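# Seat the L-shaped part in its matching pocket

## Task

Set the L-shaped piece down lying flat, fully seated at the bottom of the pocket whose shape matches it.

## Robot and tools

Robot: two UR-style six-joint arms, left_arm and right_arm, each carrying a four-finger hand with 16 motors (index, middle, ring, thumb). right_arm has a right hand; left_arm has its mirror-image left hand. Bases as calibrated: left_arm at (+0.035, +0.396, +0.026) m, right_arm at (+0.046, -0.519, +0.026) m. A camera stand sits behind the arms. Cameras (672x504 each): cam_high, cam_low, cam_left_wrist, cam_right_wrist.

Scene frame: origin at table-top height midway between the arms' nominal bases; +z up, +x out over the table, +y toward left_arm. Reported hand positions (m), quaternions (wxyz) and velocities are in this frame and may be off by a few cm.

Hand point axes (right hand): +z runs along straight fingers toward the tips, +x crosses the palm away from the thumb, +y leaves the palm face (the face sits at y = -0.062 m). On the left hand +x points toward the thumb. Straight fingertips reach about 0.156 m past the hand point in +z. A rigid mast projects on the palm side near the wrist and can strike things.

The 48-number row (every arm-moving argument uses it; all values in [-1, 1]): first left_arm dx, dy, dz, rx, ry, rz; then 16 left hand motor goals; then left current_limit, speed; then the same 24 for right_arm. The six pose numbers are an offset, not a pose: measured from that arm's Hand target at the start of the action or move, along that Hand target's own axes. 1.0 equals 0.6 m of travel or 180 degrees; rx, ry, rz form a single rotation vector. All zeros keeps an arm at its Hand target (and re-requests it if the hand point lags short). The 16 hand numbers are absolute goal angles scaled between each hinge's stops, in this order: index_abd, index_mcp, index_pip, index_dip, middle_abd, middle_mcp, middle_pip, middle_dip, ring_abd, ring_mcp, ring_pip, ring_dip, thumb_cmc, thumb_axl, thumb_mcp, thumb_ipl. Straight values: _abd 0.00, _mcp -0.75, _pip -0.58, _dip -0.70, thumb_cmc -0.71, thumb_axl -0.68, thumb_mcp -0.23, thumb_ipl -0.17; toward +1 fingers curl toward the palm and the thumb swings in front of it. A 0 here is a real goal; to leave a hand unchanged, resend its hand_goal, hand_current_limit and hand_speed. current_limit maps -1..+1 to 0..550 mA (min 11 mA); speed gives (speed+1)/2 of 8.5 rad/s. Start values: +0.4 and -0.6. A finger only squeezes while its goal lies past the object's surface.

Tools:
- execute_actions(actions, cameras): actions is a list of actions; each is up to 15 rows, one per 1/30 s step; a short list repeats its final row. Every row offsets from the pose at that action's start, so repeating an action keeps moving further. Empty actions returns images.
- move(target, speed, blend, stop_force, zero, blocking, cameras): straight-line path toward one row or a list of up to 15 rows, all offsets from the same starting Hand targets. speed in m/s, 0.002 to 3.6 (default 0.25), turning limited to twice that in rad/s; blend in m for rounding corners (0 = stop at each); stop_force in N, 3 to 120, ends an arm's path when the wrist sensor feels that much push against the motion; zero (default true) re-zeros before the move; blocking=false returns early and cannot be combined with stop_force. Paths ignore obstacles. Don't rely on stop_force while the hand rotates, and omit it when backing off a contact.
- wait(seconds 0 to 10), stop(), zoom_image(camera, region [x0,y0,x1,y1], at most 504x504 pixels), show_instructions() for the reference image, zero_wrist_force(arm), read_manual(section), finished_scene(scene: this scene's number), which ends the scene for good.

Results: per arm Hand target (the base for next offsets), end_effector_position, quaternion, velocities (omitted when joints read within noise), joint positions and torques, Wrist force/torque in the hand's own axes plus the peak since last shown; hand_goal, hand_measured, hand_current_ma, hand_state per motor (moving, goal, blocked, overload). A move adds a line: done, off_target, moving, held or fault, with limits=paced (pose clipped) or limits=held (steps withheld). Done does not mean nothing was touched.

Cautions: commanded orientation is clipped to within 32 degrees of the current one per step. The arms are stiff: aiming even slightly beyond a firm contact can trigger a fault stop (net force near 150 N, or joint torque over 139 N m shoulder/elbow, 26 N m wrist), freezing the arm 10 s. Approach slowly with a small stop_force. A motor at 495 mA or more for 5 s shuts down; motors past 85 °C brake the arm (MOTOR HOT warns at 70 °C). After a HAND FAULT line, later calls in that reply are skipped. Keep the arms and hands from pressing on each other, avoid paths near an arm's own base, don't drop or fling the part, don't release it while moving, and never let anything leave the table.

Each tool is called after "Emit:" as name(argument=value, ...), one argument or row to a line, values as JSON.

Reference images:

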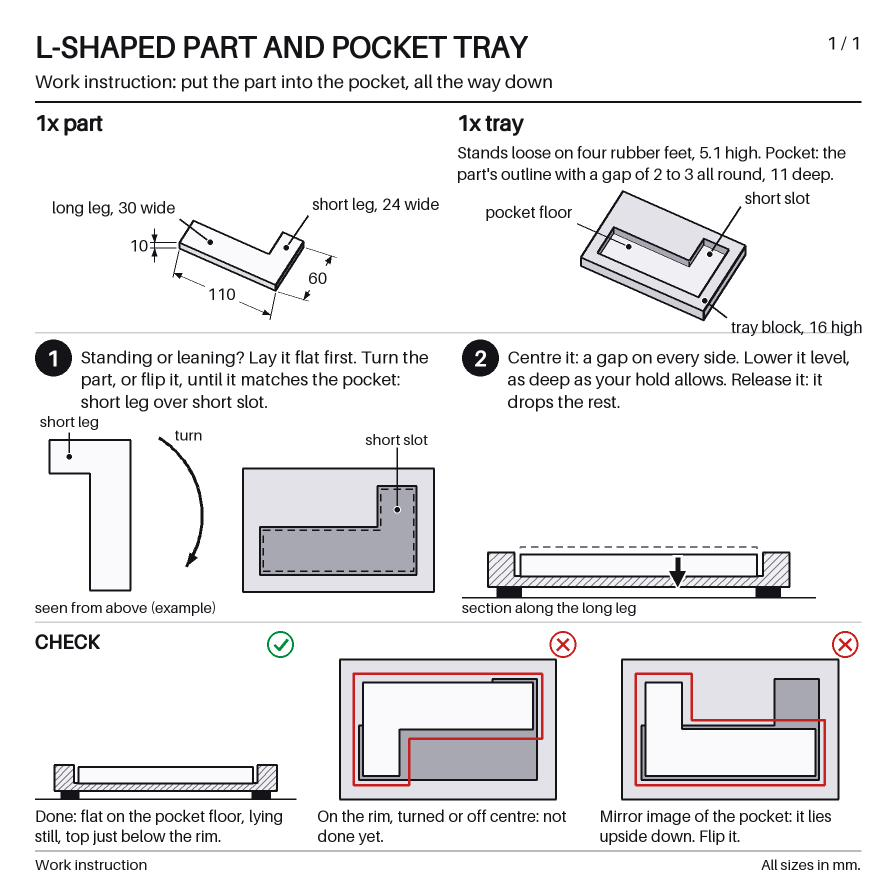

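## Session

Emit:
execute_actions(
  actions=[],
)

Emit:
zoom_image(
  camera="cam_high",
  region=[370, 180, 510, 320],
)

Emit:
zoom_image(
  camera="cam_low",
  region=[300, 170, 460, 290],
)

Scene clock: 0.00 s.
left_arm: end_effector_position=(+0.4605, +0.4081, +0.2875) hand_goal=(+0.000, -0.754, -0.576, -0.696, +0.000, -0.754, -0.576, -0.696, +0.000, -0.754, -0.576, -0.696, -0.714, -0.678, -0.226, -0.168) hand_measured=(+0.000, -0.754, -0.576, -0.696, +0.000, -0.754, -0.576, -0.696, +0.000, -0.754, -0.576, -0.696, -0.714, -0.678, -0.226, -0.168) hand_current_ma=(+0, +0, +0, +0, +0, +0, +0, +0, +0, +0, +0, +0, +0, +0, +0, +0) hand_state=(goal, goal, goal, goal, goal, goal, goal, goal, goal, goal, goal, goal, goal, goal, goal, goal) hand_current_limit=0.40 hand_speed=-0.60 end_effector_quat_wxyz=(-0.414, -0.420, +0.777, +0.219) | right_arm: end_effector_position=(+0.4594, -0.1908, +0.2746) hand_goal=(+0.000, -0.754, -0.576, -0.696, +0.000, -0.754, -0.576, -0.696, +0.000, -0.754, -0.576, -0.696, -0.714, -0.678, -0.226, -0.168) hand_measured=(+0.000, -0.754, -0.576, -0.696, +0.000, -0.754, -0.576, -0.696, +0.000, -0.754, -0.576, -0.696, -0.714, -0.678, -0.226, -0.168) hand_current_ma=(+0, +0, +0, +0, +0, +0, +0, +0, +0, +0, +0, +0, +0, +0, +0, +0) hand_state=(goal, goal, goal, goal, goal, goal, goal, goal, goal, goal, goal, goal, goal, goal, goal, goal) hand_current_limit=0.40 hand_speed=-0.60 end_effector_quat_wxyz=(-0.171, +0.744, -0.617, -0.193)
Joint positions: left_arm=[3.325 -2.115 -1.344 -2.222 1.713 -2.456] | right_arm=[0.133 -1.386 1.756 -1.937 -1.05 3.102]
Joint velocities: within noise
Joint torques (N m): no reading
Wrist force (N): no reading
Wrist torque (N m): no reading
Wrist force, peak (N): no reading
Hand target: left_arm +0.4605, +0.4081, +0.2875; -0.414, -0.420, +0.777, +0.219 | right_arm +0.4594, -0.1908, +0.2746; -0.171, +0.744, -0.617, -0.193

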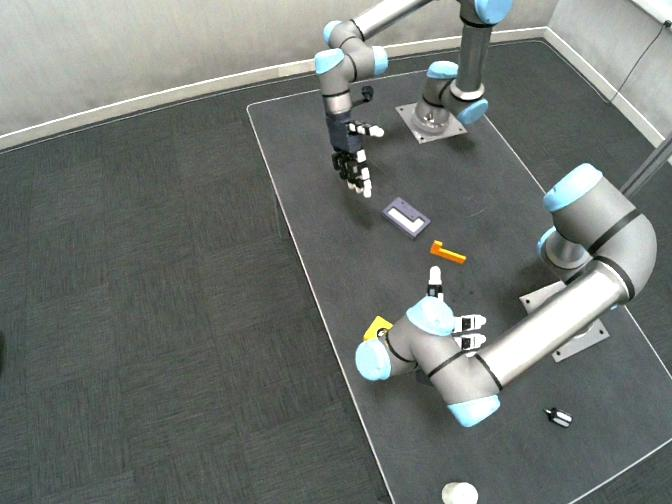

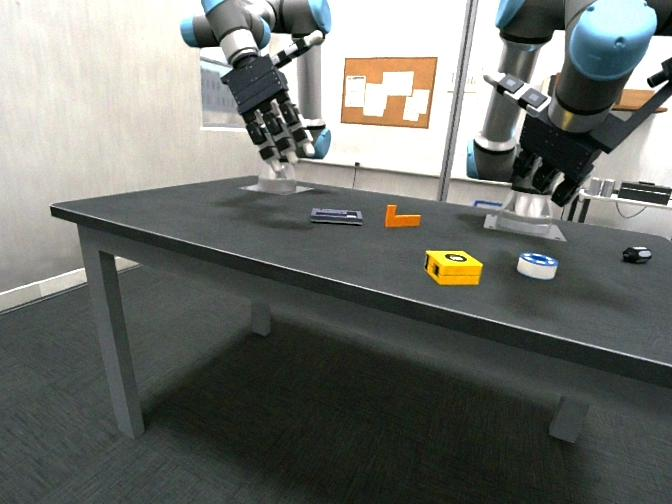

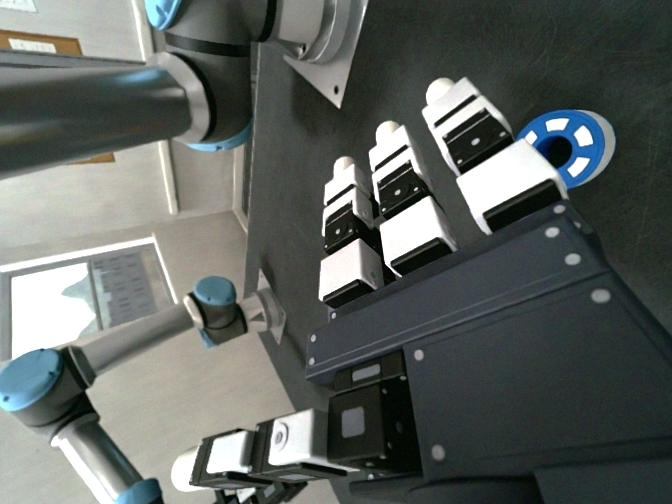

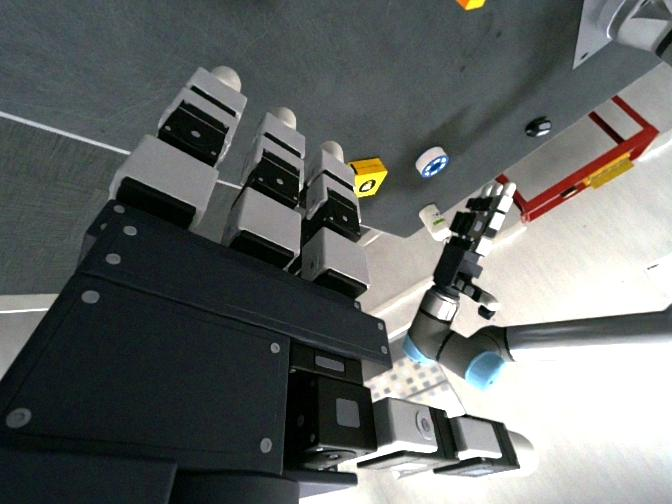

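Scaled by 3.600 from the camera's 672x504 image, which has a finer 960x720 frame.

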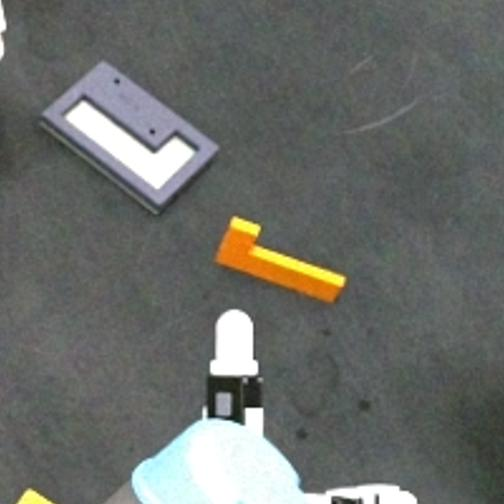

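Scaled by 3.150 from the camera's 672x504 image, which has a finer 960x720 frame.

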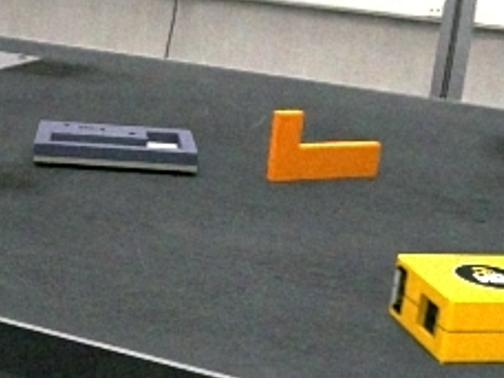

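Emit:
move(
  target=[
    [0.3163,-0.1263,-0.0442,0.0619,-0.3379,0.4653, -0.08,-0.754,-0.576,-0.696,0.08,-0.754,-0.576,-0.696,0,-0.754,0.85,0.6,-0.714,-0.678,-0.226,-0.168,0.4,-0.7, 0.2425,0.059,-0.2367,0,0,0, 0,-0.754,-0.576,-0.696,0,-0.754,-0.576,-0.696,0,-0.754,-0.576,-0.696,-0.714,-0.678,-0.226,-0.168,0.4,-0.6],
    [0.5363,-0.4182,0.1865,0.2746,0.3595,-0.8515, -0.08,-0.754,-0.576,-0.696,0.08,-0.754,-0.576,-0.696,0,-0.754,0.85,0.6,-0.714,-0.678,-0.226,-0.168,0.4,-0.7, 0.2425,0.059,-0.2367,0,0,0, 0,-0.754,-0.576,-0.696,0,-0.754,-0.576,-0.696,0,-0.754,-0.576,-0.696,-0.714,-0.678,-0.226,-0.168,0.4,-0.6],
  ],
  speed=0.4,
  blend=0.05,
  cameras=["cam_left_wrist", "cam_low", "cam_high"],
)

Emit:
zoom_image(
  camera="cam_left_wrist",
  region=[260, 0, 460, 200],
)

Emit:
zoom_image(
  camera="cam_low",
  region=[300, 130, 460, 250],
)

Scene clock: 134.57 s.
left_arm: end_effector_position=(+0.3884, +0.0005, +0.1998) hand_goal=(-0.080, -0.754, -0.576, -0.696, +0.080, -0.754, -0.576, -0.696, +0.000, -0.754, +0.850, +0.600, -0.714, -0.678, -0.226, -0.168) hand_measured=(-0.076, -0.756, -0.576, -0.696, +0.080, -0.756, -0.576, -0.696, +0.000, -0.758, +0.842, +0.598, -0.716, -0.678, -0.224, -0.168) hand_current_ma=(+6, -1, -1, +0, -1, -2, -1, +0, +0, -7, -14, -4, -3, +1, +5, +0) hand_state=(goal, goal, goal, goal, goal, goal, goal, goal, goal, goal, goal, goal, goal, goal, goal, goal) hand_current_limit=0.40 hand_speed=-0.70 end_effector_quat_wxyz=(+0.000, +0.908, +0.419, +0.000) | right_arm: end_effector_position=(+0.4593, -0.3910, +0.3249) hand_goal=(+0.000, -0.754, -0.576, -0.696, +0.000, -0.754, -0.576, -0.696, +0.000, -0.754, -0.576, -0.696, -0.714, -0.678, -0.226, -0.168) hand_measured=(+0.000, -0.754, -0.576, -0.696, +0.000, -0.754, -0.576, -0.696, +0.000, -0.754, -0.576, -0.696, -0.714, -0.678, -0.224, -0.168) hand_current_ma=(+0, +0, +0, +0, +0, +0, +0, +0, +0, +0, +0, +0, +0, +0, +0, +0) hand_state=(goal, goal, goal, goal, goal, goal, goal, goal, goal, goal, goal, goal, goal, goal, goal, goal) hand_current_limit=0.40 hand_speed=-0.60 end_effector_quat_wxyz=(-0.171, +0.744, -0.617, -0.193)
Joint positions: left_arm=[2.527 -1.533 -2.095 -1.085 1.57 0.09] | right_arm=[-0.252 -1.527 1.726 -1.554 -1.093 2.664]
Joint torques (N m): left_arm=[7.1 30.52 30.98 0.15 -1.56 1.24] | right_arm=[12.24 -13.89 -14.4 -3.47 2.03 2.93]
Wrist force (N): left_arm=[0.6 0.8 -0.2] | right_arm=[0.2 0.2 -0.2]
Wrist torque (N m): left_arm=[0.18 -0.17 0.21] | right_arm=[0.04 -0.03 0.01]
Wrist force, peak (N): left_arm=[1.1 0.8 -0.5] | right_arm=[0.5 0.5 -0.5]
Hand target: left_arm +0.3884, +0.0004, +0.1999; +0.000, +0.908, +0.419, +0.000 | right_arm +0.4593, -0.3910, +0.3249; -0.171, +0.744, -0.617, -0.193
Off the commanded pose: left_arm 0.000 m, 0 deg | right_arm 0.000 m, 0 deg.
move: done
Images, in order (width x height): cam_high 672x504, cam_low 672x504, cam_left_wrist 672x504.

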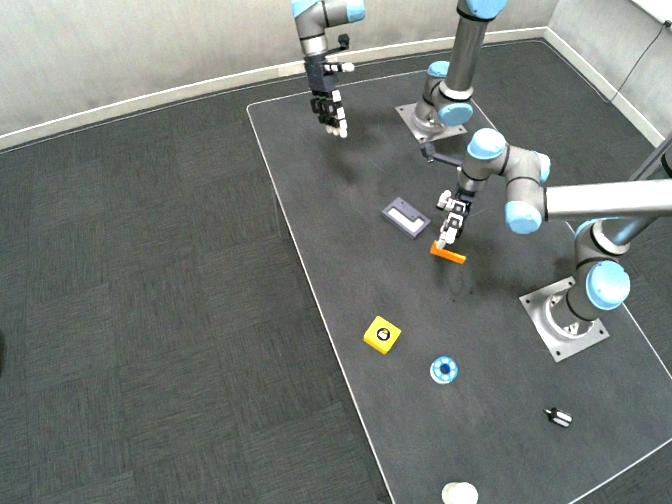

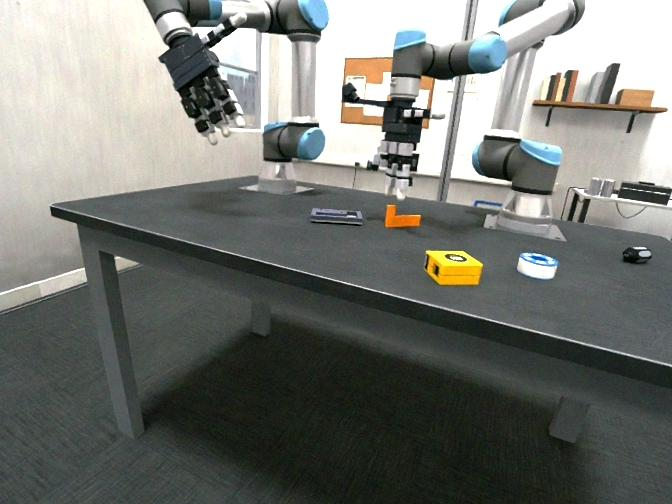

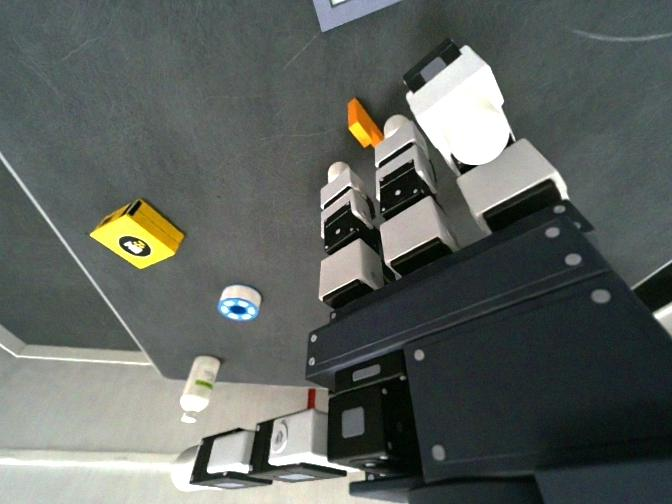

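Scaled by 2.520 from the camera's 672x504 image, which has a finer 960x720 frame.

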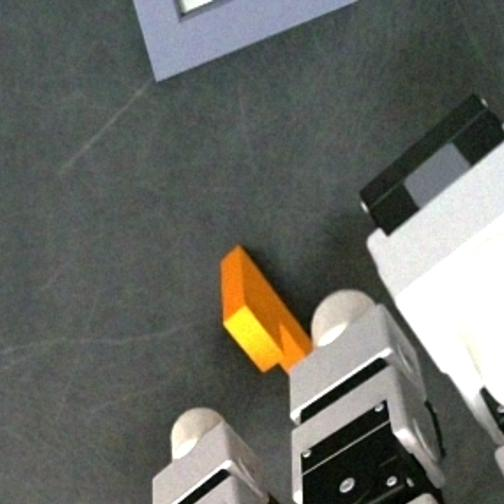

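Scaled by 3.150 from the camera's 672x504 image, which has a finer 960x720 frame.

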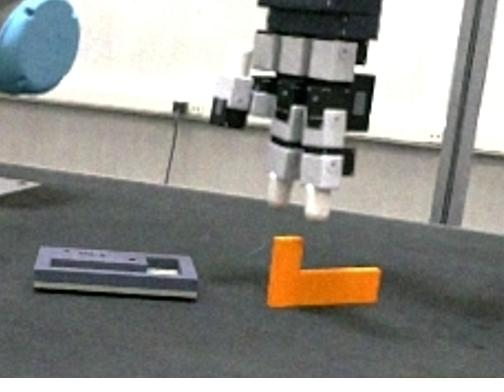

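Emit:
move(
  target=[
    [0,0,0.0767,0,0,0, -0.08,-0.754,-0.576,-0.696,0.08,-0.754,-0.576,-0.696,0,-0.754,0.85,0.6,-0.714,-0.678,-0.226,-0.168,0.4,-0.7, 0,0,0,0,0,0, 0,-0.754,-0.576,-0.696,0,-0.754,-0.576,-0.696,0,-0.754,-0.576,-0.696,-0.714,-0.678,-0.226,-0.168,0.4,-0.6],
    [0,0,0.0767,0,0,0, 0,-0.754,-0.576,-0.696,-0.04,-0.754,-0.576,-0.696,0,-0.754,0.85,0.6,-0.714,-0.678,-0.226,-0.168,0.4,-0.8, 0,0,0,0,0,0, 0,-0.754,-0.576,-0.696,0,-0.754,-0.576,-0.696,0,-0.754,-0.576,-0.696,-0.714,-0.678,-0.226,-0.168,0.4,-0.6],
    [0.03,0,0.0767,0,0,0, 0,-0.754,-0.576,-0.696,-0.04,-0.754,-0.576,-0.696,0,-0.754,0.85,0.6,-0.714,-0.678,-0.226,-0.168,0.4,-0.8, 0,0,0,0,0,0, 0,-0.754,-0.576,-0.696,0,-0.754,-0.576,-0.696,0,-0.754,-0.576,-0.696,-0.714,-0.678,-0.226,-0.168,0.4,-0.6],
  ],
  speed=[0.08,0.05,0.025],
  cameras=["cam_left_wrist", "cam_low"],
)

Emit:
zoom_image(
  camera="cam_left_wrist",
  region=[260, 0, 460, 200],
)

Emit:
zoom_image(
  camera="cam_low",
  region=[340, 150, 460, 240],
)

Scene clock: 159.30 s.
left_arm: end_effector_position=(+0.4001, +0.0142, +0.1539) hand_goal=(+0.000, -0.754, -0.576, -0.696, -0.040, -0.754, -0.576, -0.696, +0.000, -0.754, +0.850, +0.600, -0.714, -0.678, -0.226, -0.168) hand_measured=(-0.004, -0.754, -0.576, -0.696, -0.038, -0.756, -0.576, -0.696, +0.000, -0.758, +0.842, +0.598, -0.716, -0.678, -0.224, -0.168) hand_current_ma=(-4, -1, -1, +0, +4, -1, -1, +0, +0, -7, -14, -4, -3, +1, +6, +0) hand_state=(goal, goal, goal, goal, goal, goal, goal, goal, goal, goal, goal, goal, goal, goal, goal, goal) hand_current_limit=0.40 hand_speed=-0.80 end_effector_quat_wxyz=(+0.000, +0.908, +0.419, +0.000) end_effector_velocity=(-0.001, +0.000, +0.000) end_effector_angular_velocity=(+0.000, +0.000, +0.002) | right_arm: end_effector_position=(+0.4593, -0.3910, +0.3249) hand_goal=(+0.000, -0.754, -0.576, -0.696, +0.000, -0.754, -0.576, -0.696, +0.000, -0.754, -0.576, -0.696, -0.714, -0.678, -0.226, -0.168) hand_measured=(+0.000, -0.754, -0.576, -0.696, +0.000, -0.754, -0.576, -0.696, +0.000, -0.754, -0.576, -0.696, -0.714, -0.678, -0.224, -0.168) hand_current_ma=(+0, +0, +0, +0, +0, +0, +0, +0, +0, +0, +0, +0, +0, +0, +0, +0) hand_state=(goal, goal, goal, goal, goal, goal, goal, goal, goal, goal, goal, goal, goal, goal, goal, goal) hand_current_limit=0.40 hand_speed=-0.60 end_effector_quat_wxyz=(-0.171, +0.744, -0.617, -0.193)
Joint positions: left_arm=[2.569 -1.592 -2.175 -0.946 1.57 0.133] | right_arm=[-0.252 -1.527 1.726 -1.554 -1.093 2.664]
Joint velocities: left_arm=[-0.003 0.001 0 0 0 -0.005] | right_arm=[within noise]
Joint torques (N m): left_arm=[-6.51 25.05 16.63 4.59 1.72 -1.68] | right_arm=[12.65 -13.19 -12.61 -3.31 2.03 2.71]
Wrist force (N): left_arm=[0.8 0.9 -0.4] | right_arm=[0.2 0.4 -0.1]
Wrist torque (N m): left_arm=[0.22 -0.19 0.08] | right_arm=[0.07 -0.03 0.01]
Wrist force, peak (N): left_arm=[0.7 0.8 -1.1] | right_arm=[0.6 0.5 0.0]
Hand target: left_arm +0.4001, +0.0141, +0.1539; +0.000, +0.908, +0.419, +0.000 | right_arm +0.4593, -0.3910, +0.3249; -0.171, +0.744, -0.617, -0.193
Off the commanded pose: left_arm 0.000 m, 0 deg | right_arm 0.000 m, 0 deg.
move: done
Images, in order (width x height): cam_low 672x504, cam_left_wrist 672x504.

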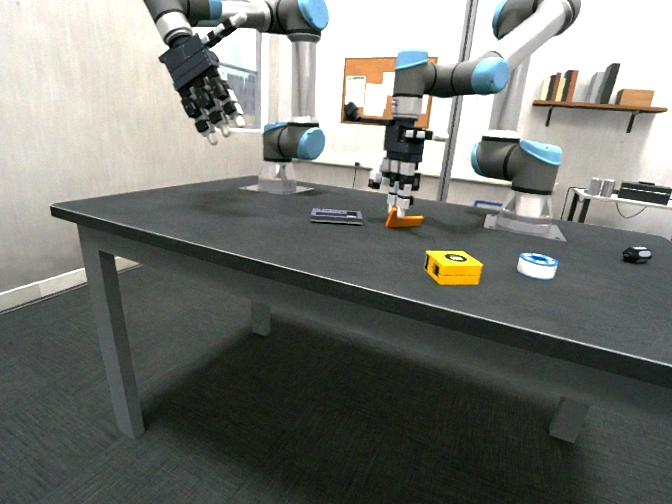

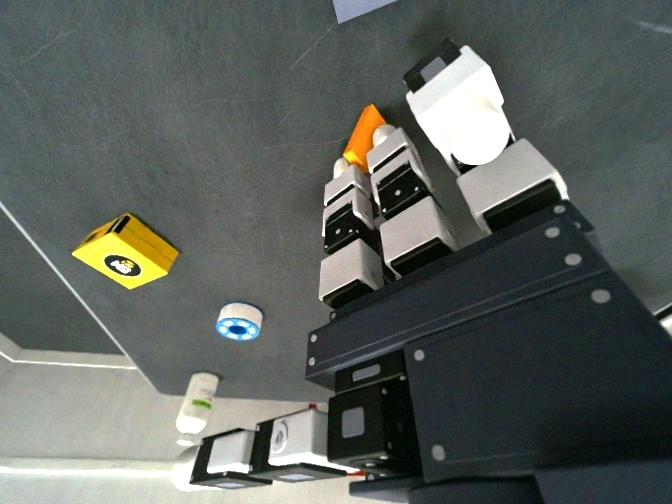

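Scaled by 2.520 from the camera's 672x504 image, which has a finer 960x720 frame.

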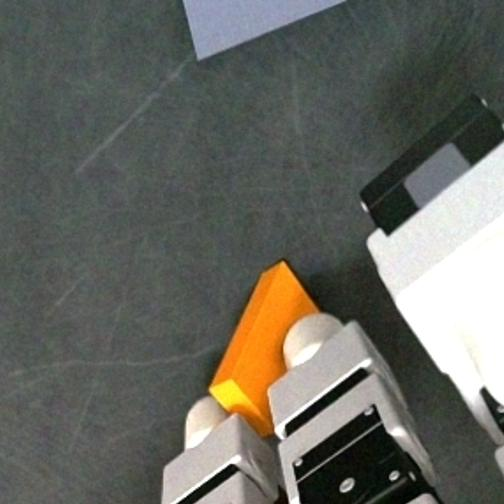

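Scaled by 4.200 from the camera's 672x504 image, which has a finer 960x720 frame.

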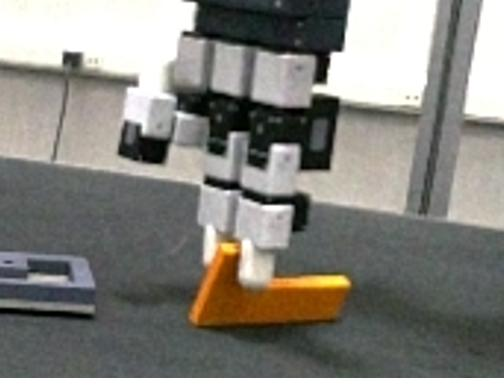

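Emit:
move(
  target=[
    [0,0,0,0,0,0, 0,-0.754,-0.576,-0.696,0.08,-0.754,0.85,0.6,0,-0.754,0.85,0.6,-0.714,-0.678,-0.226,-0.168,0.4,-0.6, 0,0,0,0,0,0, 0,-0.754,-0.576,-0.696,0,-0.754,-0.576,-0.696,0,-0.754,-0.576,-0.696,-0.714,-0.678,-0.226,-0.168,0.4,-0.6],
    [0.0067,0,0.015,0,0,0, 0,-0.754,-0.576,-0.696,0.08,-0.754,0.85,0.6,0,-0.754,0.85,0.6,-0.714,-0.678,-0.226,-0.168,0.4,-0.6, 0,0,0,0,0,0, 0,-0.754,-0.576,-0.696,0,-0.754,-0.576,-0.696,0,-0.754,-0.576,-0.696,-0.714,-0.678,-0.226,-0.168,0.4,-0.6],
    [0.0167,0,0.03,0,0,0, 0,-0.754,-0.576,-0.696,0.08,-0.754,0.85,0.6,0,-0.754,0.85,0.6,-0.714,-0.678,-0.226,-0.168,0.4,-0.6, 0,0,0,0,0,0, 0,-0.754,-0.576,-0.696,0,-0.754,-0.576,-0.696,0,-0.754,-0.576,-0.696,-0.714,-0.678,-0.226,-0.168,0.4,-0.6],
    [0.0267,0,0.0483,0,0,0, 0,-0.754,-0.576,-0.696,0.08,-0.754,0.85,0.6,0,-0.754,0.85,0.6,-0.714,-0.678,-0.226,-0.168,0.4,-0.6, 0,0,0,0,0,0, 0,-0.754,-0.576,-0.696,0,-0.754,-0.576,-0.696,0,-0.754,-0.576,-0.696,-0.714,-0.678,-0.226,-0.168,0.4,-0.6],
    [0.05,0,0.0483,0,0,0, 0,-0.754,-0.576,-0.696,0.08,-0.754,0.85,0.6,0,-0.754,0.85,0.6,-0.714,-0.678,-0.226,-0.168,0.4,-0.6, 0,0,0,0,0,0, 0,-0.754,-0.576,-0.696,0,-0.754,-0.576,-0.696,0,-0.754,-0.576,-0.696,-0.714,-0.678,-0.226,-0.168,0.4,-0.6],
    [0.05,0,-0.02,0,0,0, 0,-0.754,-0.576,-0.696,0.08,-0.754,0.85,0.6,0,-0.754,0.85,0.6,-0.714,-0.678,-0.226,-0.168,0.4,-0.6, 0,0,0,0,0,0, 0,-0.754,-0.576,-0.696,0,-0.754,-0.576,-0.696,0,-0.754,-0.576,-0.696,-0.714,-0.678,-0.226,-0.168,0.4,-0.6],
    [0.05,-0.083,-0.133,0,0,0, -0.15,-0.754,-0.576,-0.696,0.15,-0.754,-0.576,-0.696,0,-0.754,0.85,0.6,-0.714,-0.678,-0.226,-0.168,0.4,-0.6, 0,0,0,0,0,0, 0,-0.754,-0.576,-0.696,0,-0.754,-0.576,-0.696,0,-0.754,-0.576,-0.696,-0.714,-0.678,-0.226,-0.168,0.4,-0.6],
  ],
  speed=[0.025,0.025,0.025,0.025,0.025,0.1,0.2],
  blend=[0,0.003,0.003,0.003,0.003,0.01,0],
  cameras=["cam_left_wrist", "cam_low", "cam_high"],
)

Emit:
zoom_image(
  camera="cam_left_wrist",
  region=[240, 0, 440, 200],
)

Emit:
zoom_image(
  camera="cam_high",
  region=[370, 180, 490, 300],
)

Scene clock: 191.97 s.
left_arm: end_effector_position=(+0.3817, +0.0693, +0.2337) hand_goal=(-0.150, -0.754, -0.576, -0.696, +0.150, -0.754, -0.576, -0.696, +0.000, -0.754, +0.850, +0.600, -0.714, -0.678, -0.226, -0.168) hand_measured=(-0.146, -0.754, -0.576, -0.696, +0.146, -0.756, -0.572, -0.694, +0.000, -0.758, +0.842, +0.598, -0.716, -0.678, -0.224, -0.168) hand_current_ma=(+7, +0, -1, +0, -5, -1, +5, +4, +0, -6, -14, -4, -3, +1, +6, +0) hand_state=(goal, goal, goal, goal, goal, goal, goal, goal, goal, goal, goal, goal, goal, goal, goal, goal) hand_current_limit=0.40 hand_speed=-0.60 end_effector_quat_wxyz=(+0.000, +0.908, +0.419, +0.000) | right_arm: end_effector_position=(+0.4593, -0.3910, +0.3249) hand_goal=(+0.000, -0.754, -0.576, -0.696, +0.000, -0.754, -0.576, -0.696, +0.000, -0.754, -0.576, -0.696, -0.714, -0.678, -0.226, -0.168) hand_measured=(+0.000, -0.754, -0.576, -0.696, +0.000, -0.754, -0.576, -0.696, +0.000, -0.754, -0.576, -0.696, -0.714, -0.678, -0.224, -0.168) hand_current_ma=(+0, +0, +0, +0, +0, +0, +0, +0, +0, +0, +0, +0, +0, +0, +0, +0) hand_state=(goal, goal, goal, goal, goal, goal, goal, goal, goal, goal, goal, goal, goal, goal, goal, goal) hand_current_limit=0.40 hand_speed=-0.60 end_effector_quat_wxyz=(-0.171, +0.744, -0.617, -0.193)
Joint positions: left_arm=[2.665 -1.342 -2.161 -1.209 1.571 0.229] | right_arm=[-0.252 -1.527 1.726 -1.554 -1.093 2.664]
Joint torques (N m): left_arm=[-6.6 23.03 13.35 0.25 -1.59 -1.86] | right_arm=[12.63 -14.27 -14.78 -2.9 1.91 2.24]
Wrist force (N): left_arm=[0.6 0.6 -0.1] | right_arm=[0.2 0.3 0.0]
Wrist torque (N m): left_arm=[0.17 -0.17 0.11] | right_arm=[0.05 -0.02 0.00]
Wrist force, peak (N): left_arm=[0.5 2.0 0.3] | right_arm=[0.2 0.6 -0.1]
Hand target: left_arm +0.3817, +0.0693, +0.2337; +0.000, +0.908, +0.419, +0.000 | right_arm +0.4593, -0.3910, +0.3249; -0.171, +0.744, -0.617, -0.193
Off the commanded pose: left_arm 0.000 m, 0 deg | right_arm 0.000 m, 0 deg.
move: done
Images, in order (width x height): cam_high 672x504, cam_low 672x504, cam_left_wrist 672x504.

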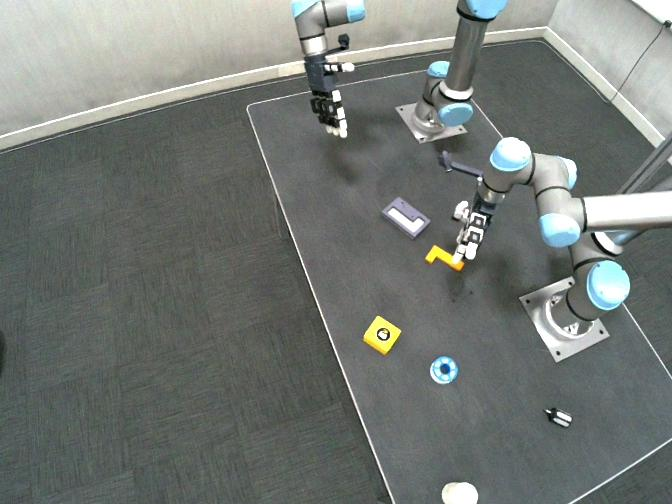

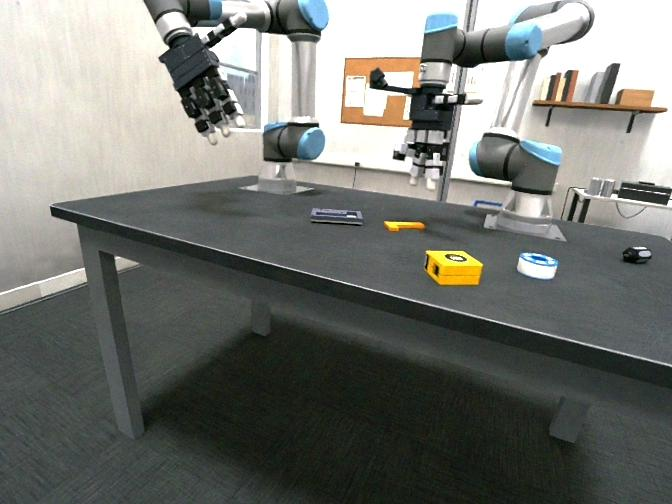

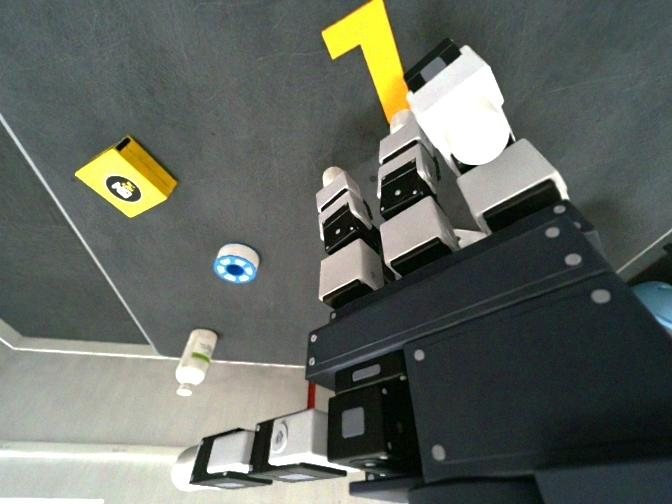

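Scaled by 2.520 from the camera's 672x504 image, which has a finer 960x720 frame.

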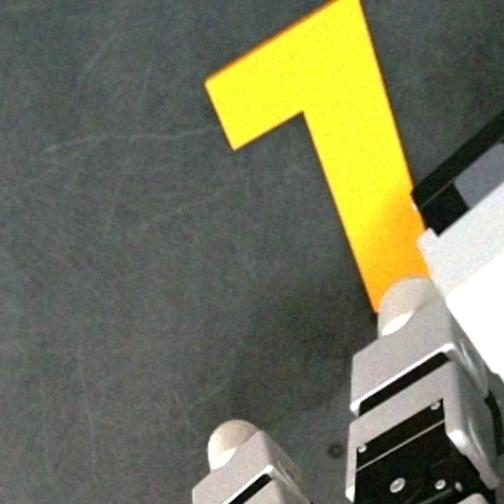

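Scaled by 4.200 from the camera's 672x504 image, which has a finer 960x720 frame.

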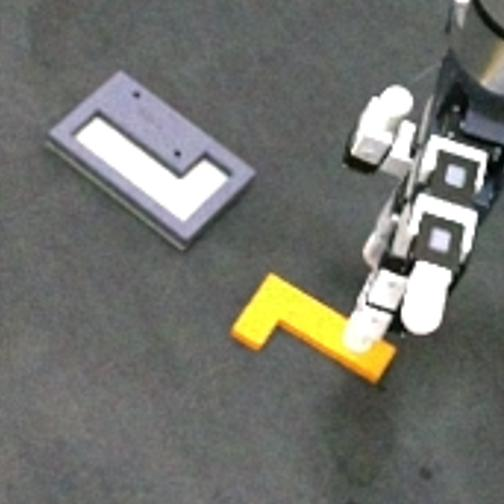

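Emit:
move(
  target=[-0.0994,0.0174,0.1145,0,0,0.0806,-0.15,-0.754,-0.576,-0.696,0.15,-0.754,-0.576,-0.696,0,-0.754,0.85,0.6,-0.714,-0.678,-0.226,-0.168,0.4,-0.7,0,0,0,0,0,0,0,-0.754,-0.576,-0.696,0,-0.754,-0.576,-0.696,0,-0.754,-0.576,-0.696,-0.714,-0.678,-0.226,-0.168,0.4,-0.6],
  speed=0.2,
  cameras=["cam_left_wrist","cam_high"],
)

Emit:
zoom_image(
  camera="cam_left_wrist",
  region=[200, 20, 440, 200],
)

Scene clock: 282.63 s.
left_arm: end_effector_position=(+0.3508, +0.0172, +0.1650) hand_goal=(-0.150, -0.754, -0.576, -0.696, +0.150, -0.754, -0.576, -0.696, +0.000, -0.754, +0.850, +0.600, -0.714, -0.678, -0.226, -0.168) hand_measured=(-0.146, -0.754, -0.576, -0.696, +0.146, -0.756, -0.572, -0.694, +0.000, -0.758, +0.842, +0.598, -0.716, -0.678, -0.224, -0.168) hand_current_ma=(+6, +0, -1, +0, -5, -1, +5, +4, +0, -6, -14, -4, -3, +1, +6, +0) hand_state=(goal, goal, goal, goal, goal, goal, goal, goal, goal, goal, goal, goal, goal, goal, goal, goal) hand_current_limit=0.40 hand_speed=-0.70 end_effector_quat_wxyz=(+0.000, +0.954, +0.301, +0.000) | right_arm: end_effector_position=(+0.4593, -0.3910, +0.3249) hand_goal=(+0.000, -0.754, -0.576, -0.696, +0.000, -0.754, -0.576, -0.696, +0.000, -0.754, -0.576, -0.696, -0.714, -0.678, -0.226, -0.168) hand_measured=(+0.000, -0.754, -0.576, -0.696, +0.000, -0.754, -0.576, -0.696, +0.000, -0.754, -0.576, -0.696, -0.714, -0.678, -0.224, -0.168) hand_current_ma=(+0, +0, +0, +0, +0, +0, +0, +0, +0, +0, +0, +0, +0, +0, +0, +0) hand_state=(goal, goal, goal, goal, goal, goal, goal, goal, goal, goal, goal, goal, goal, goal, goal, goal) hand_current_limit=0.40 hand_speed=-0.60 end_effector_quat_wxyz=(-0.171, +0.744, -0.617, -0.193)
Joint positions: left_arm=[2.563 -1.471 -2.255 -0.987 1.57 0.38] | right_arm=[-0.252 -1.527 1.726 -1.554 -1.093 2.664]
Joint torques (N m): left_arm=[5.39 22.16 30.54 1.26 -1.35 -1.05] | right_arm=[13.03 -14.3 -13.25 -2.46 1.83 2.29]
Wrist force (N): left_arm=[0.8 0.6 0.0] | right_arm=[0.4 0.3 -0.1]
Wrist torque (N m): left_arm=[0.15 -0.19 0.23] | right_arm=[0.05 -0.05 0.02]
Wrist force, peak (N): left_arm=[1.5 0.8 -1.5] | right_arm=[0.5 0.5 -0.1]
Hand target: left_arm +0.3509, +0.0171, +0.1650; +0.000, +0.954, +0.301, +0.000 | right_arm +0.4593, -0.3910, +0.3249; -0.171, +0.744, -0.617, -0.193
Off the commanded pose: left_arm 0.000 m, 0 deg | right_arm 0.000 m, 0 deg.
move: done
Images, in order (width x height): cam_high 672x504, cam_left_wrist 672x504.

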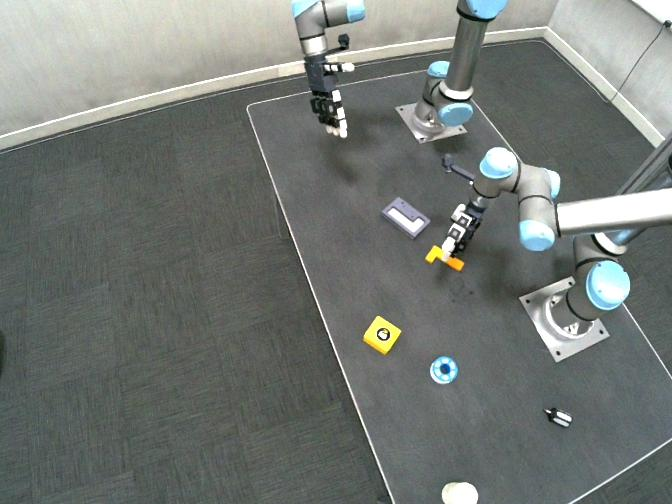

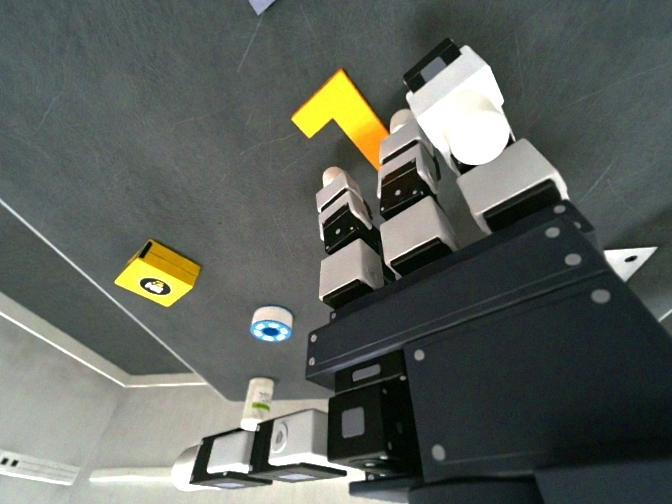

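Scaled by 2.100 from the camera's 672x504 image, which has a finer 960x720 frame.

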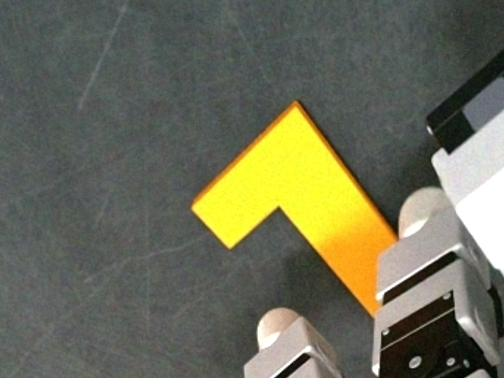

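Emit:
move(
  target=[
    [0.0035,-0.0025,0.02,0,0,-0.0128,-0.15,-0.754,-0.576,-0.696,0.15,-0.754,-0.576,-0.696,0,-0.754,0.85,0.6,-0.714,-0.678,-0.226,-0.168,0.4,-0.7,0,0,0,0,0,0,0,-0.754,-0.576,-0.696,0,-0.754,-0.576,-0.696,0,-0.754,-0.576,-0.696,-0.714,-0.678,-0.226,-0.168,0.4,-0.6],
    [0.0035,-0.0025,0.0713,0,0,-0.0128,-0.15,-0.754,-0.576,-0.696,0.15,-0.754,-0.576,-0.696,0,-0.754,0.85,0.6,-0.714,-0.678,-0.226,-0.168,0.4,-0.7,0,0,0,0,0,0,0,-0.754,-0.576,-0.696,0,-0.754,-0.576,-0.696,0,-0.754,-0.576,-0.696,-0.714,-0.678,-0.226,-0.168,0.4,-0.6],
    [0.0035,-0.0025,0.0713,0,0,-0.0128,0.16,-0.754,-0.576,-0.696,-0.16,-0.754,-0.576,-0.696,0,-0.754,0.85,0.6,-0.714,-0.678,-0.226,-0.168,0.75,-0.95,0,0,0,0,0,0,0,-0.754,-0.576,-0.696,0,-0.754,-0.576,-0.696,0,-0.754,-0.576,-0.696,-0.714,-0.678,-0.226,-0.168,0.4,-0.6],
  ],
  speed=[0.1,0.08,0.05],
  cameras=["cam_left_wrist"],
)

Emit:
zoom_image(
  camera="cam_left_wrist",
  region=[240, 20, 440, 170],
)

Scene clock: 316.63 s.
left_arm: end_effector_position=(+0.3517, +0.0196, +0.1222) hand_goal=(+0.160, -0.754, -0.576, -0.696, -0.160, -0.754, -0.576, -0.696, +0.000, -0.754, +0.850, +0.600, -0.714, -0.678, -0.226, -0.168) hand_measured=(-0.024, -0.754, -0.576, -0.696, +0.012, -0.754, -0.572, -0.694, +0.000, -0.758, +0.842, +0.598, -0.716, -0.678, -0.224, -0.168) hand_current_ma=(-417, +0, -1, +0, +359, +1, +5, +4, +0, -6, -14, -4, -3, +1, +6, +0) hand_state=(moving, goal, goal, goal, moving, goal, goal, goal, goal, goal, goal, goal, goal, goal, goal, goal) hand_current_limit=0.75 hand_speed=-0.95 end_effector_quat_wxyz=(+0.000, +0.947, +0.320, +0.000) | right_arm: end_effector_position=(+0.4593, -0.3910, +0.3249) hand_goal=(+0.000, -0.754, -0.576, -0.696, +0.000, -0.754, -0.576, -0.696, +0.000, -0.754, -0.576, -0.696, -0.714, -0.678, -0.226, -0.168) hand_measured=(+0.000, -0.754, -0.576, -0.696, +0.000, -0.754, -0.576, -0.696, +0.000, -0.754, -0.576, -0.696, -0.714, -0.678, -0.224, -0.168) hand_current_ma=(+0, +0, +0, +0, +0, +0, +0, +0, +0, +0, +0, +0, +0, +0, +0, +0) hand_state=(goal, goal, goal, goal, goal, goal, goal, goal, goal, goal, goal, goal, goal, goal, goal, goal) hand_current_limit=0.40 hand_speed=-0.60 end_effector_quat_wxyz=(-0.171, +0.744, -0.617, -0.193)
Joint positions: left_arm=[2.561 -1.551 -2.32 -0.842 1.57 0.337] | right_arm=[-0.252 -1.527 1.726 -1.554 -1.093 2.664]
Joint torques (N m): left_arm=[3.64 28.37 28.86 3.9 0.56 -1.56] | right_arm=[12.32 -13.84 -16.26 -2.31 2.02 2.28]
Wrist force (N): left_arm=[0.5 0.8 -0.5] | right_arm=[0.1 0.3 -0.1]
Wrist torque (N m): left_arm=[0.20 -0.15 0.11] | right_arm=[0.05 -0.03 0.00]
Wrist force, peak (N): left_arm=[0.9 0.8 -0.9] | right_arm=[0.4 0.6 0.0]
Hand target: left_arm +0.3517, +0.0196, +0.1222; +0.000, +0.947, +0.320, +0.000 | right_arm +0.4593, -0.3910, +0.3249; -0.171, +0.744, -0.617, -0.193
Off the commanded pose: left_arm 0.000 m, 0 deg | right_arm 0.000 m, 0 deg.
move: done
Images, in order (width x height): cam_left_wrist 672x504.

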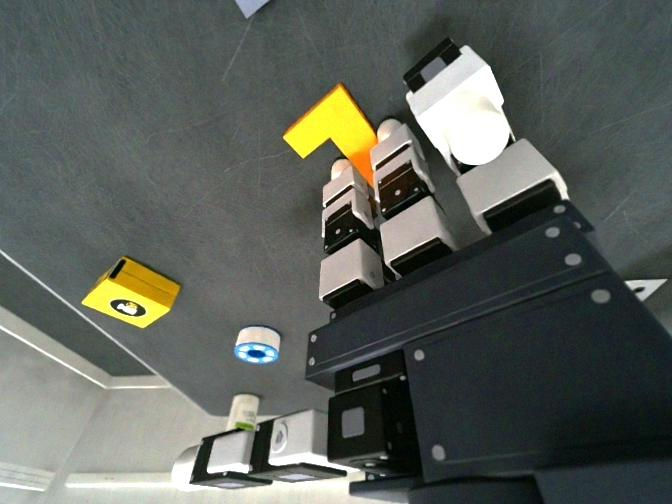

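Scaled by 2.520 from the camera's 672x504 image, which has a finer 960x720 frame.

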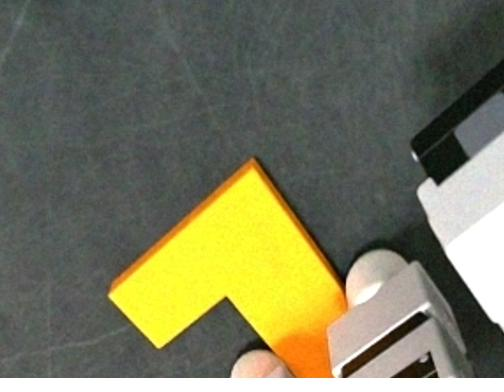

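Emit:
move(
  target=[
    [0,0,-0.0963,0,0,0,0.16,-0.754,-0.576,-0.696,-0.16,-0.754,-0.576,-0.696,0,-0.754,0.85,0.6,-0.714,-0.678,-0.226,-0.168,0.75,-0.95,0,0,0,0,0,0,0,-0.754,-0.576,-0.696,0,-0.754,-0.576,-0.696,0,-0.754,-0.576,-0.696,-0.714,-0.678,-0.226,-0.168,0.4,-0.6],
    [-0.0191,0.0185,-0.0963,0,0,-0.46,0.16,-0.754,-0.576,-0.696,-0.16,-0.754,-0.576,-0.696,0,-0.754,0.85,0.6,-0.714,-0.678,-0.226,-0.168,0.75,-0.95,0,0,0,0,0,0,0,-0.754,-0.576,-0.696,0,-0.754,-0.576,-0.696,0,-0.754,-0.576,-0.696,-0.714,-0.678,-0.226,-0.168,0.4,-0.6],
    [-0.0382,0.0371,-0.085,0,0,-0.923,0.16,-0.754,-0.576,-0.696,-0.16,-0.754,-0.576,-0.696,0,-0.754,0.85,0.6,-0.714,-0.678,-0.226,-0.168,0.75,-0.95,0,0,0,0,0,0,0,-0.754,-0.576,-0.696,0,-0.754,-0.576,-0.696,0,-0.754,-0.576,-0.696,-0.714,-0.678,-0.226,-0.168,0.4,-0.6],
  ],
  speed=[0.03,0.25,0.25],
  blend=[0.002,0.01,0],
  cameras=["cam_left_wrist","cam_high"],
)

Emit:
zoom_image(
  camera="cam_left_wrist",
  region=[250, 20, 410, 180],
)

Scene clock: 344.47 s.
left_arm: end_effector_position=(+0.3471, -0.0120, +0.1732) hand_goal=(+0.160, -0.754, -0.576, -0.696, -0.160, -0.754, -0.576, -0.696, +0.000, -0.754, +0.850, +0.600, -0.714, -0.678, -0.226, -0.168) hand_measured=(-0.024, -0.756, -0.576, -0.696, +0.006, -0.750, -0.572, -0.694, +0.000, -0.758, +0.842, +0.598, -0.716, -0.678, -0.224, -0.168) hand_current_ma=(-481, -1, -1, +0, +481, +6, +5, +4, +0, -6, -14, -4, -3, +1, +6, +0) hand_state=(blocked, goal, goal, goal, blocked, goal, goal, goal, goal, goal, goal, goal, goal, goal, goal, goal) hand_current_limit=0.75 hand_speed=-0.95 end_effector_quat_wxyz=(+0.000, -0.203, +0.979, +0.000) | right_arm: end_effector_position=(+0.4593, -0.3910, +0.3249) hand_goal=(+0.000, -0.754, -0.576, -0.696, +0.000, -0.754, -0.576, -0.696, +0.000, -0.754, -0.576, -0.696, -0.714, -0.678, -0.226, -0.168) hand_measured=(+0.000, -0.754, -0.576, -0.696, +0.000, -0.754, -0.576, -0.696, +0.000, -0.754, -0.576, -0.696, -0.714, -0.678, -0.224, -0.168) hand_current_ma=(+0, +0, +0, +0, +0, +0, +0, +0, +0, +0, +0, +0, +0, +0, +0, +0) hand_state=(goal, goal, goal, goal, goal, goal, goal, goal, goal, goal, goal, goal, goal, goal, goal, goal) hand_current_limit=0.40 hand_speed=-0.60 end_effector_quat_wxyz=(-0.171, +0.744, -0.617, -0.193)
Joint positions: left_arm=[2.451 -1.911 -1.725 -1.077 1.57 -2.671] | right_arm=[-0.252 -1.527 1.726 -1.554 -1.093 2.664]
Joint torques (N m): left_arm=[-6.11 42.19 16.11 4.49 1.59 -0.44] | right_arm=[13.43 -13.19 -15.79 -1.76 1.99 1.86]
Wrist force (N): left_arm=[0.6 0.8 0.2] | right_arm=[0.3 0.2 -0.2]
Wrist torque (N m): left_arm=[0.16 -0.15 0.05] | right_arm=[0.05 -0.03 0.01]
Wrist force, peak (N): left_arm=[0.7 1.1 -0.6] | right_arm=[0.3 0.6 0.1]
Hand target: left_arm +0.3470, -0.0120, +0.1733; +0.000, -0.203, +0.979, +0.000 | right_arm +0.4593, -0.3910, +0.3249; -0.171, +0.744, -0.617, -0.193
Off the commanded pose: left_arm 0.000 m, 0 deg | right_arm 0.000 m, 0 deg.
move: done
Images, in order (width x height): cam_high 672x504, cam_left_wrist 672x504.

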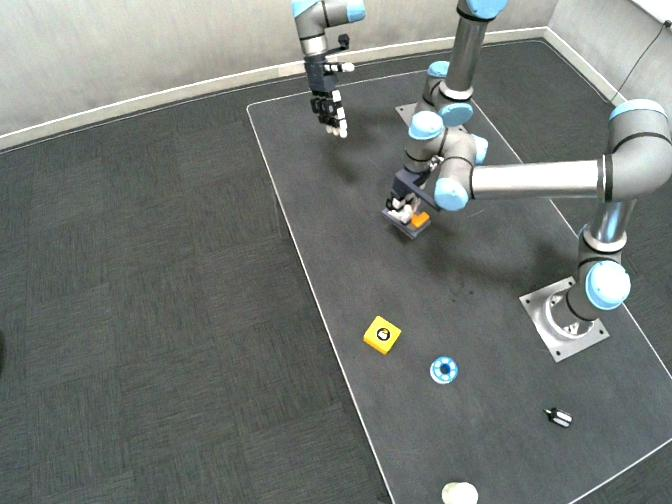

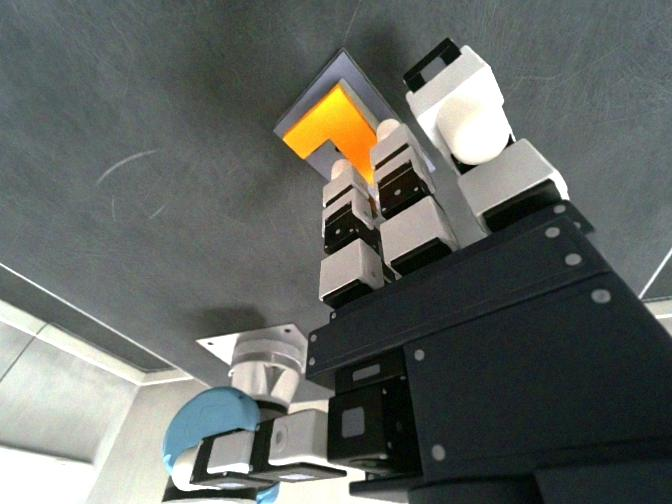

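Scaled by 3.150 from the camera's 672x504 image, which has a finer 960x720 frame.

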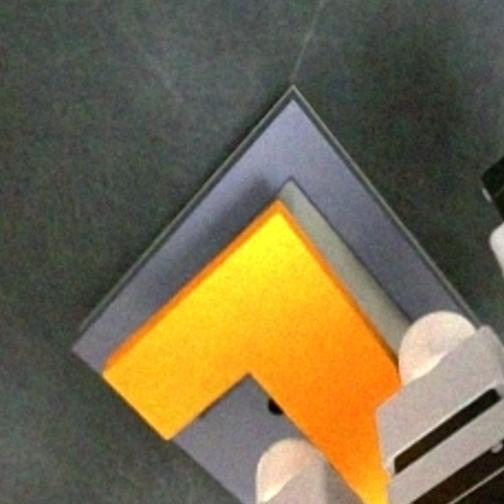

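Emit:
zoom_image(
  camera="cam_left_wrist",
  region=[270, 60, 390, 160],
)

Scaled by 4.200 from the camera's 672x504 image, which has a finer 960x720 frame.

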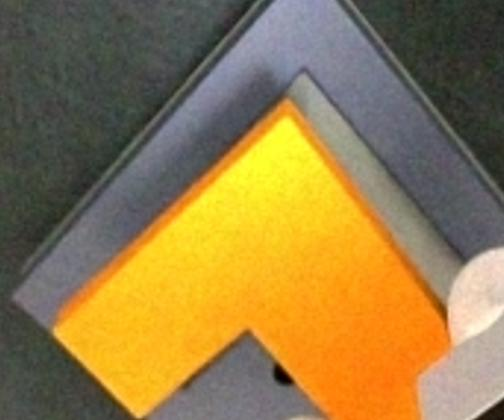

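Emit:
move(
  target=[0.0112,-0.0147,0.0217,0,0,-0.0267,0.16,-0.754,-0.576,-0.696,-0.16,-0.754,-0.576,-0.696,0,-0.754,0.85,0.6,-0.714,-0.678,-0.226,-0.168,0.75,-0.95,0,0,0,0,0,0,0,-0.754,-0.576,-0.696,0,-0.754,-0.576,-0.696,0,-0.754,-0.576,-0.696,-0.714,-0.678,-0.226,-0.168,0.4,-0.6],
  speed=0.06,
  cameras=["cam_left_wrist"],
)

Emit:
zoom_image(
  camera="cam_left_wrist",
  region=[260, 40, 400, 160],
)

Scene clock: 387.80 s.
left_arm: end_effector_position=(+0.3444, -0.0229, +0.1601) hand_goal=(+0.160, -0.754, -0.576, -0.696, -0.160, -0.754, -0.576, -0.696, +0.000, -0.754, +0.850, +0.600, -0.714, -0.678, -0.226, -0.168) hand_measured=(-0.024, -0.756, -0.576, -0.696, +0.006, -0.750, -0.572, -0.694, +0.000, -0.758, +0.842, +0.598, -0.716, -0.678, -0.224, -0.168) hand_current_ma=(-481, -1, -1, +0, +481, +6, +5, +4, +0, -6, -14, -4, -3, +1, +6, +0) hand_state=(blocked, goal, goal, goal, blocked, goal, goal, goal, goal, goal, goal, goal, goal, goal, goal, goal) hand_current_limit=0.75 hand_speed=-0.95 end_effector_quat_wxyz=(+0.000, -0.244, +0.970, +0.000) end_effector_velocity=(+0.000, +0.001, +0.002) end_effector_angular_velocity=(-0.001, -0.001, -0.005) | right_arm: end_effector_position=(+0.4593, -0.3910, +0.3249) hand_goal=(+0.000, -0.754, -0.576, -0.696, +0.000, -0.754, -0.576, -0.696, +0.000, -0.754, -0.576, -0.696, -0.714, -0.678, -0.226, -0.168) hand_measured=(+0.000, -0.754, -0.576, -0.696, +0.000, -0.754, -0.576, -0.696, +0.000, -0.754, -0.576, -0.696, -0.714, -0.678, -0.224, -0.168) hand_current_ma=(+0, +0, +0, +0, +0, +0, +0, +0, +0, +0, +0, +0, +0, +0, +0, +0) hand_state=(goal, goal, goal, goal, goal, goal, goal, goal, goal, goal, goal, goal, goal, goal, goal, goal) hand_current_limit=0.40 hand_speed=-0.60 end_effector_quat_wxyz=(-0.171, +0.744, -0.617, -0.193)
Joint positions: left_arm=[2.447 -1.94 -1.722 -1.051 1.57 -2.76] | right_arm=[-0.252 -1.527 1.726 -1.554 -1.093 2.664]
Joint velocities: left_arm=[0 0.004 0 -0.002 0 0.005] | right_arm=[within noise]
Joint torques (N m): left_arm=[-1.87 48.17 28.37 0.7 -0.29 1.94] | right_arm=[12.76 -13.42 -14.83 -1.42 1.95 1.58]
Wrist force (N): left_arm=[0.9 0.8 0.1] | right_arm=[0.4 0.3 0.0]
Wrist torque (N m): left_arm=[0.17 -0.19 0.09] | right_arm=[0.05 -0.05 0.02]
Wrist force, peak (N): left_arm=[0.8 0.7 -0.7] | right_arm=[0.4 0.5 0.1]
Hand target: left_arm +0.3444, -0.0228, +0.1602; +0.000, -0.244, +0.970, +0.000 | right_arm +0.4593, -0.3910, +0.3249; -0.171, +0.744, -0.617, -0.193
Off the commanded pose: left_arm 0.000 m, 0 deg | right_arm 0.000 m, 0 deg.
move: done
Images, in order (width x height): cam_left_wrist 672x504.

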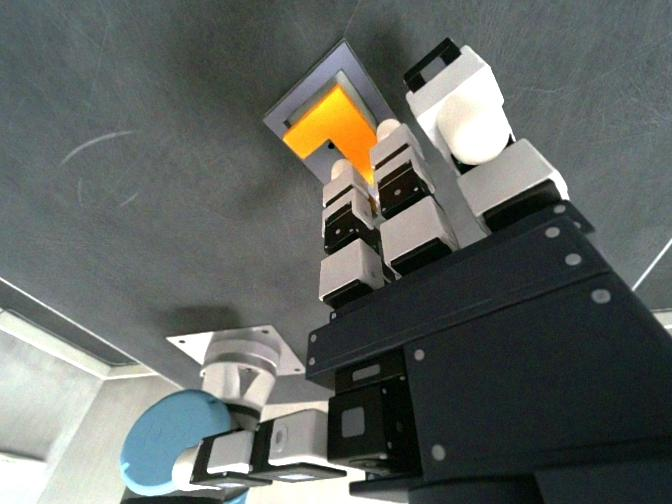

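Scaled by 3.600 from the camera's 672x504 image, which has a finer 960x720 frame.

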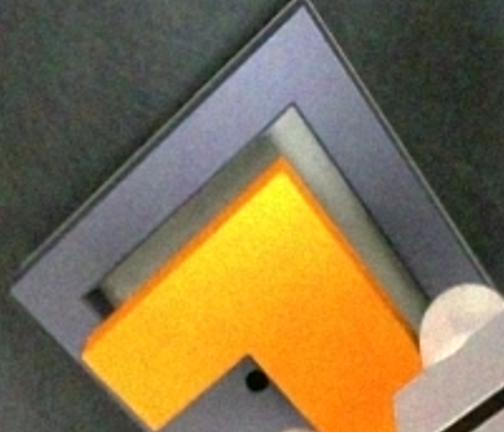

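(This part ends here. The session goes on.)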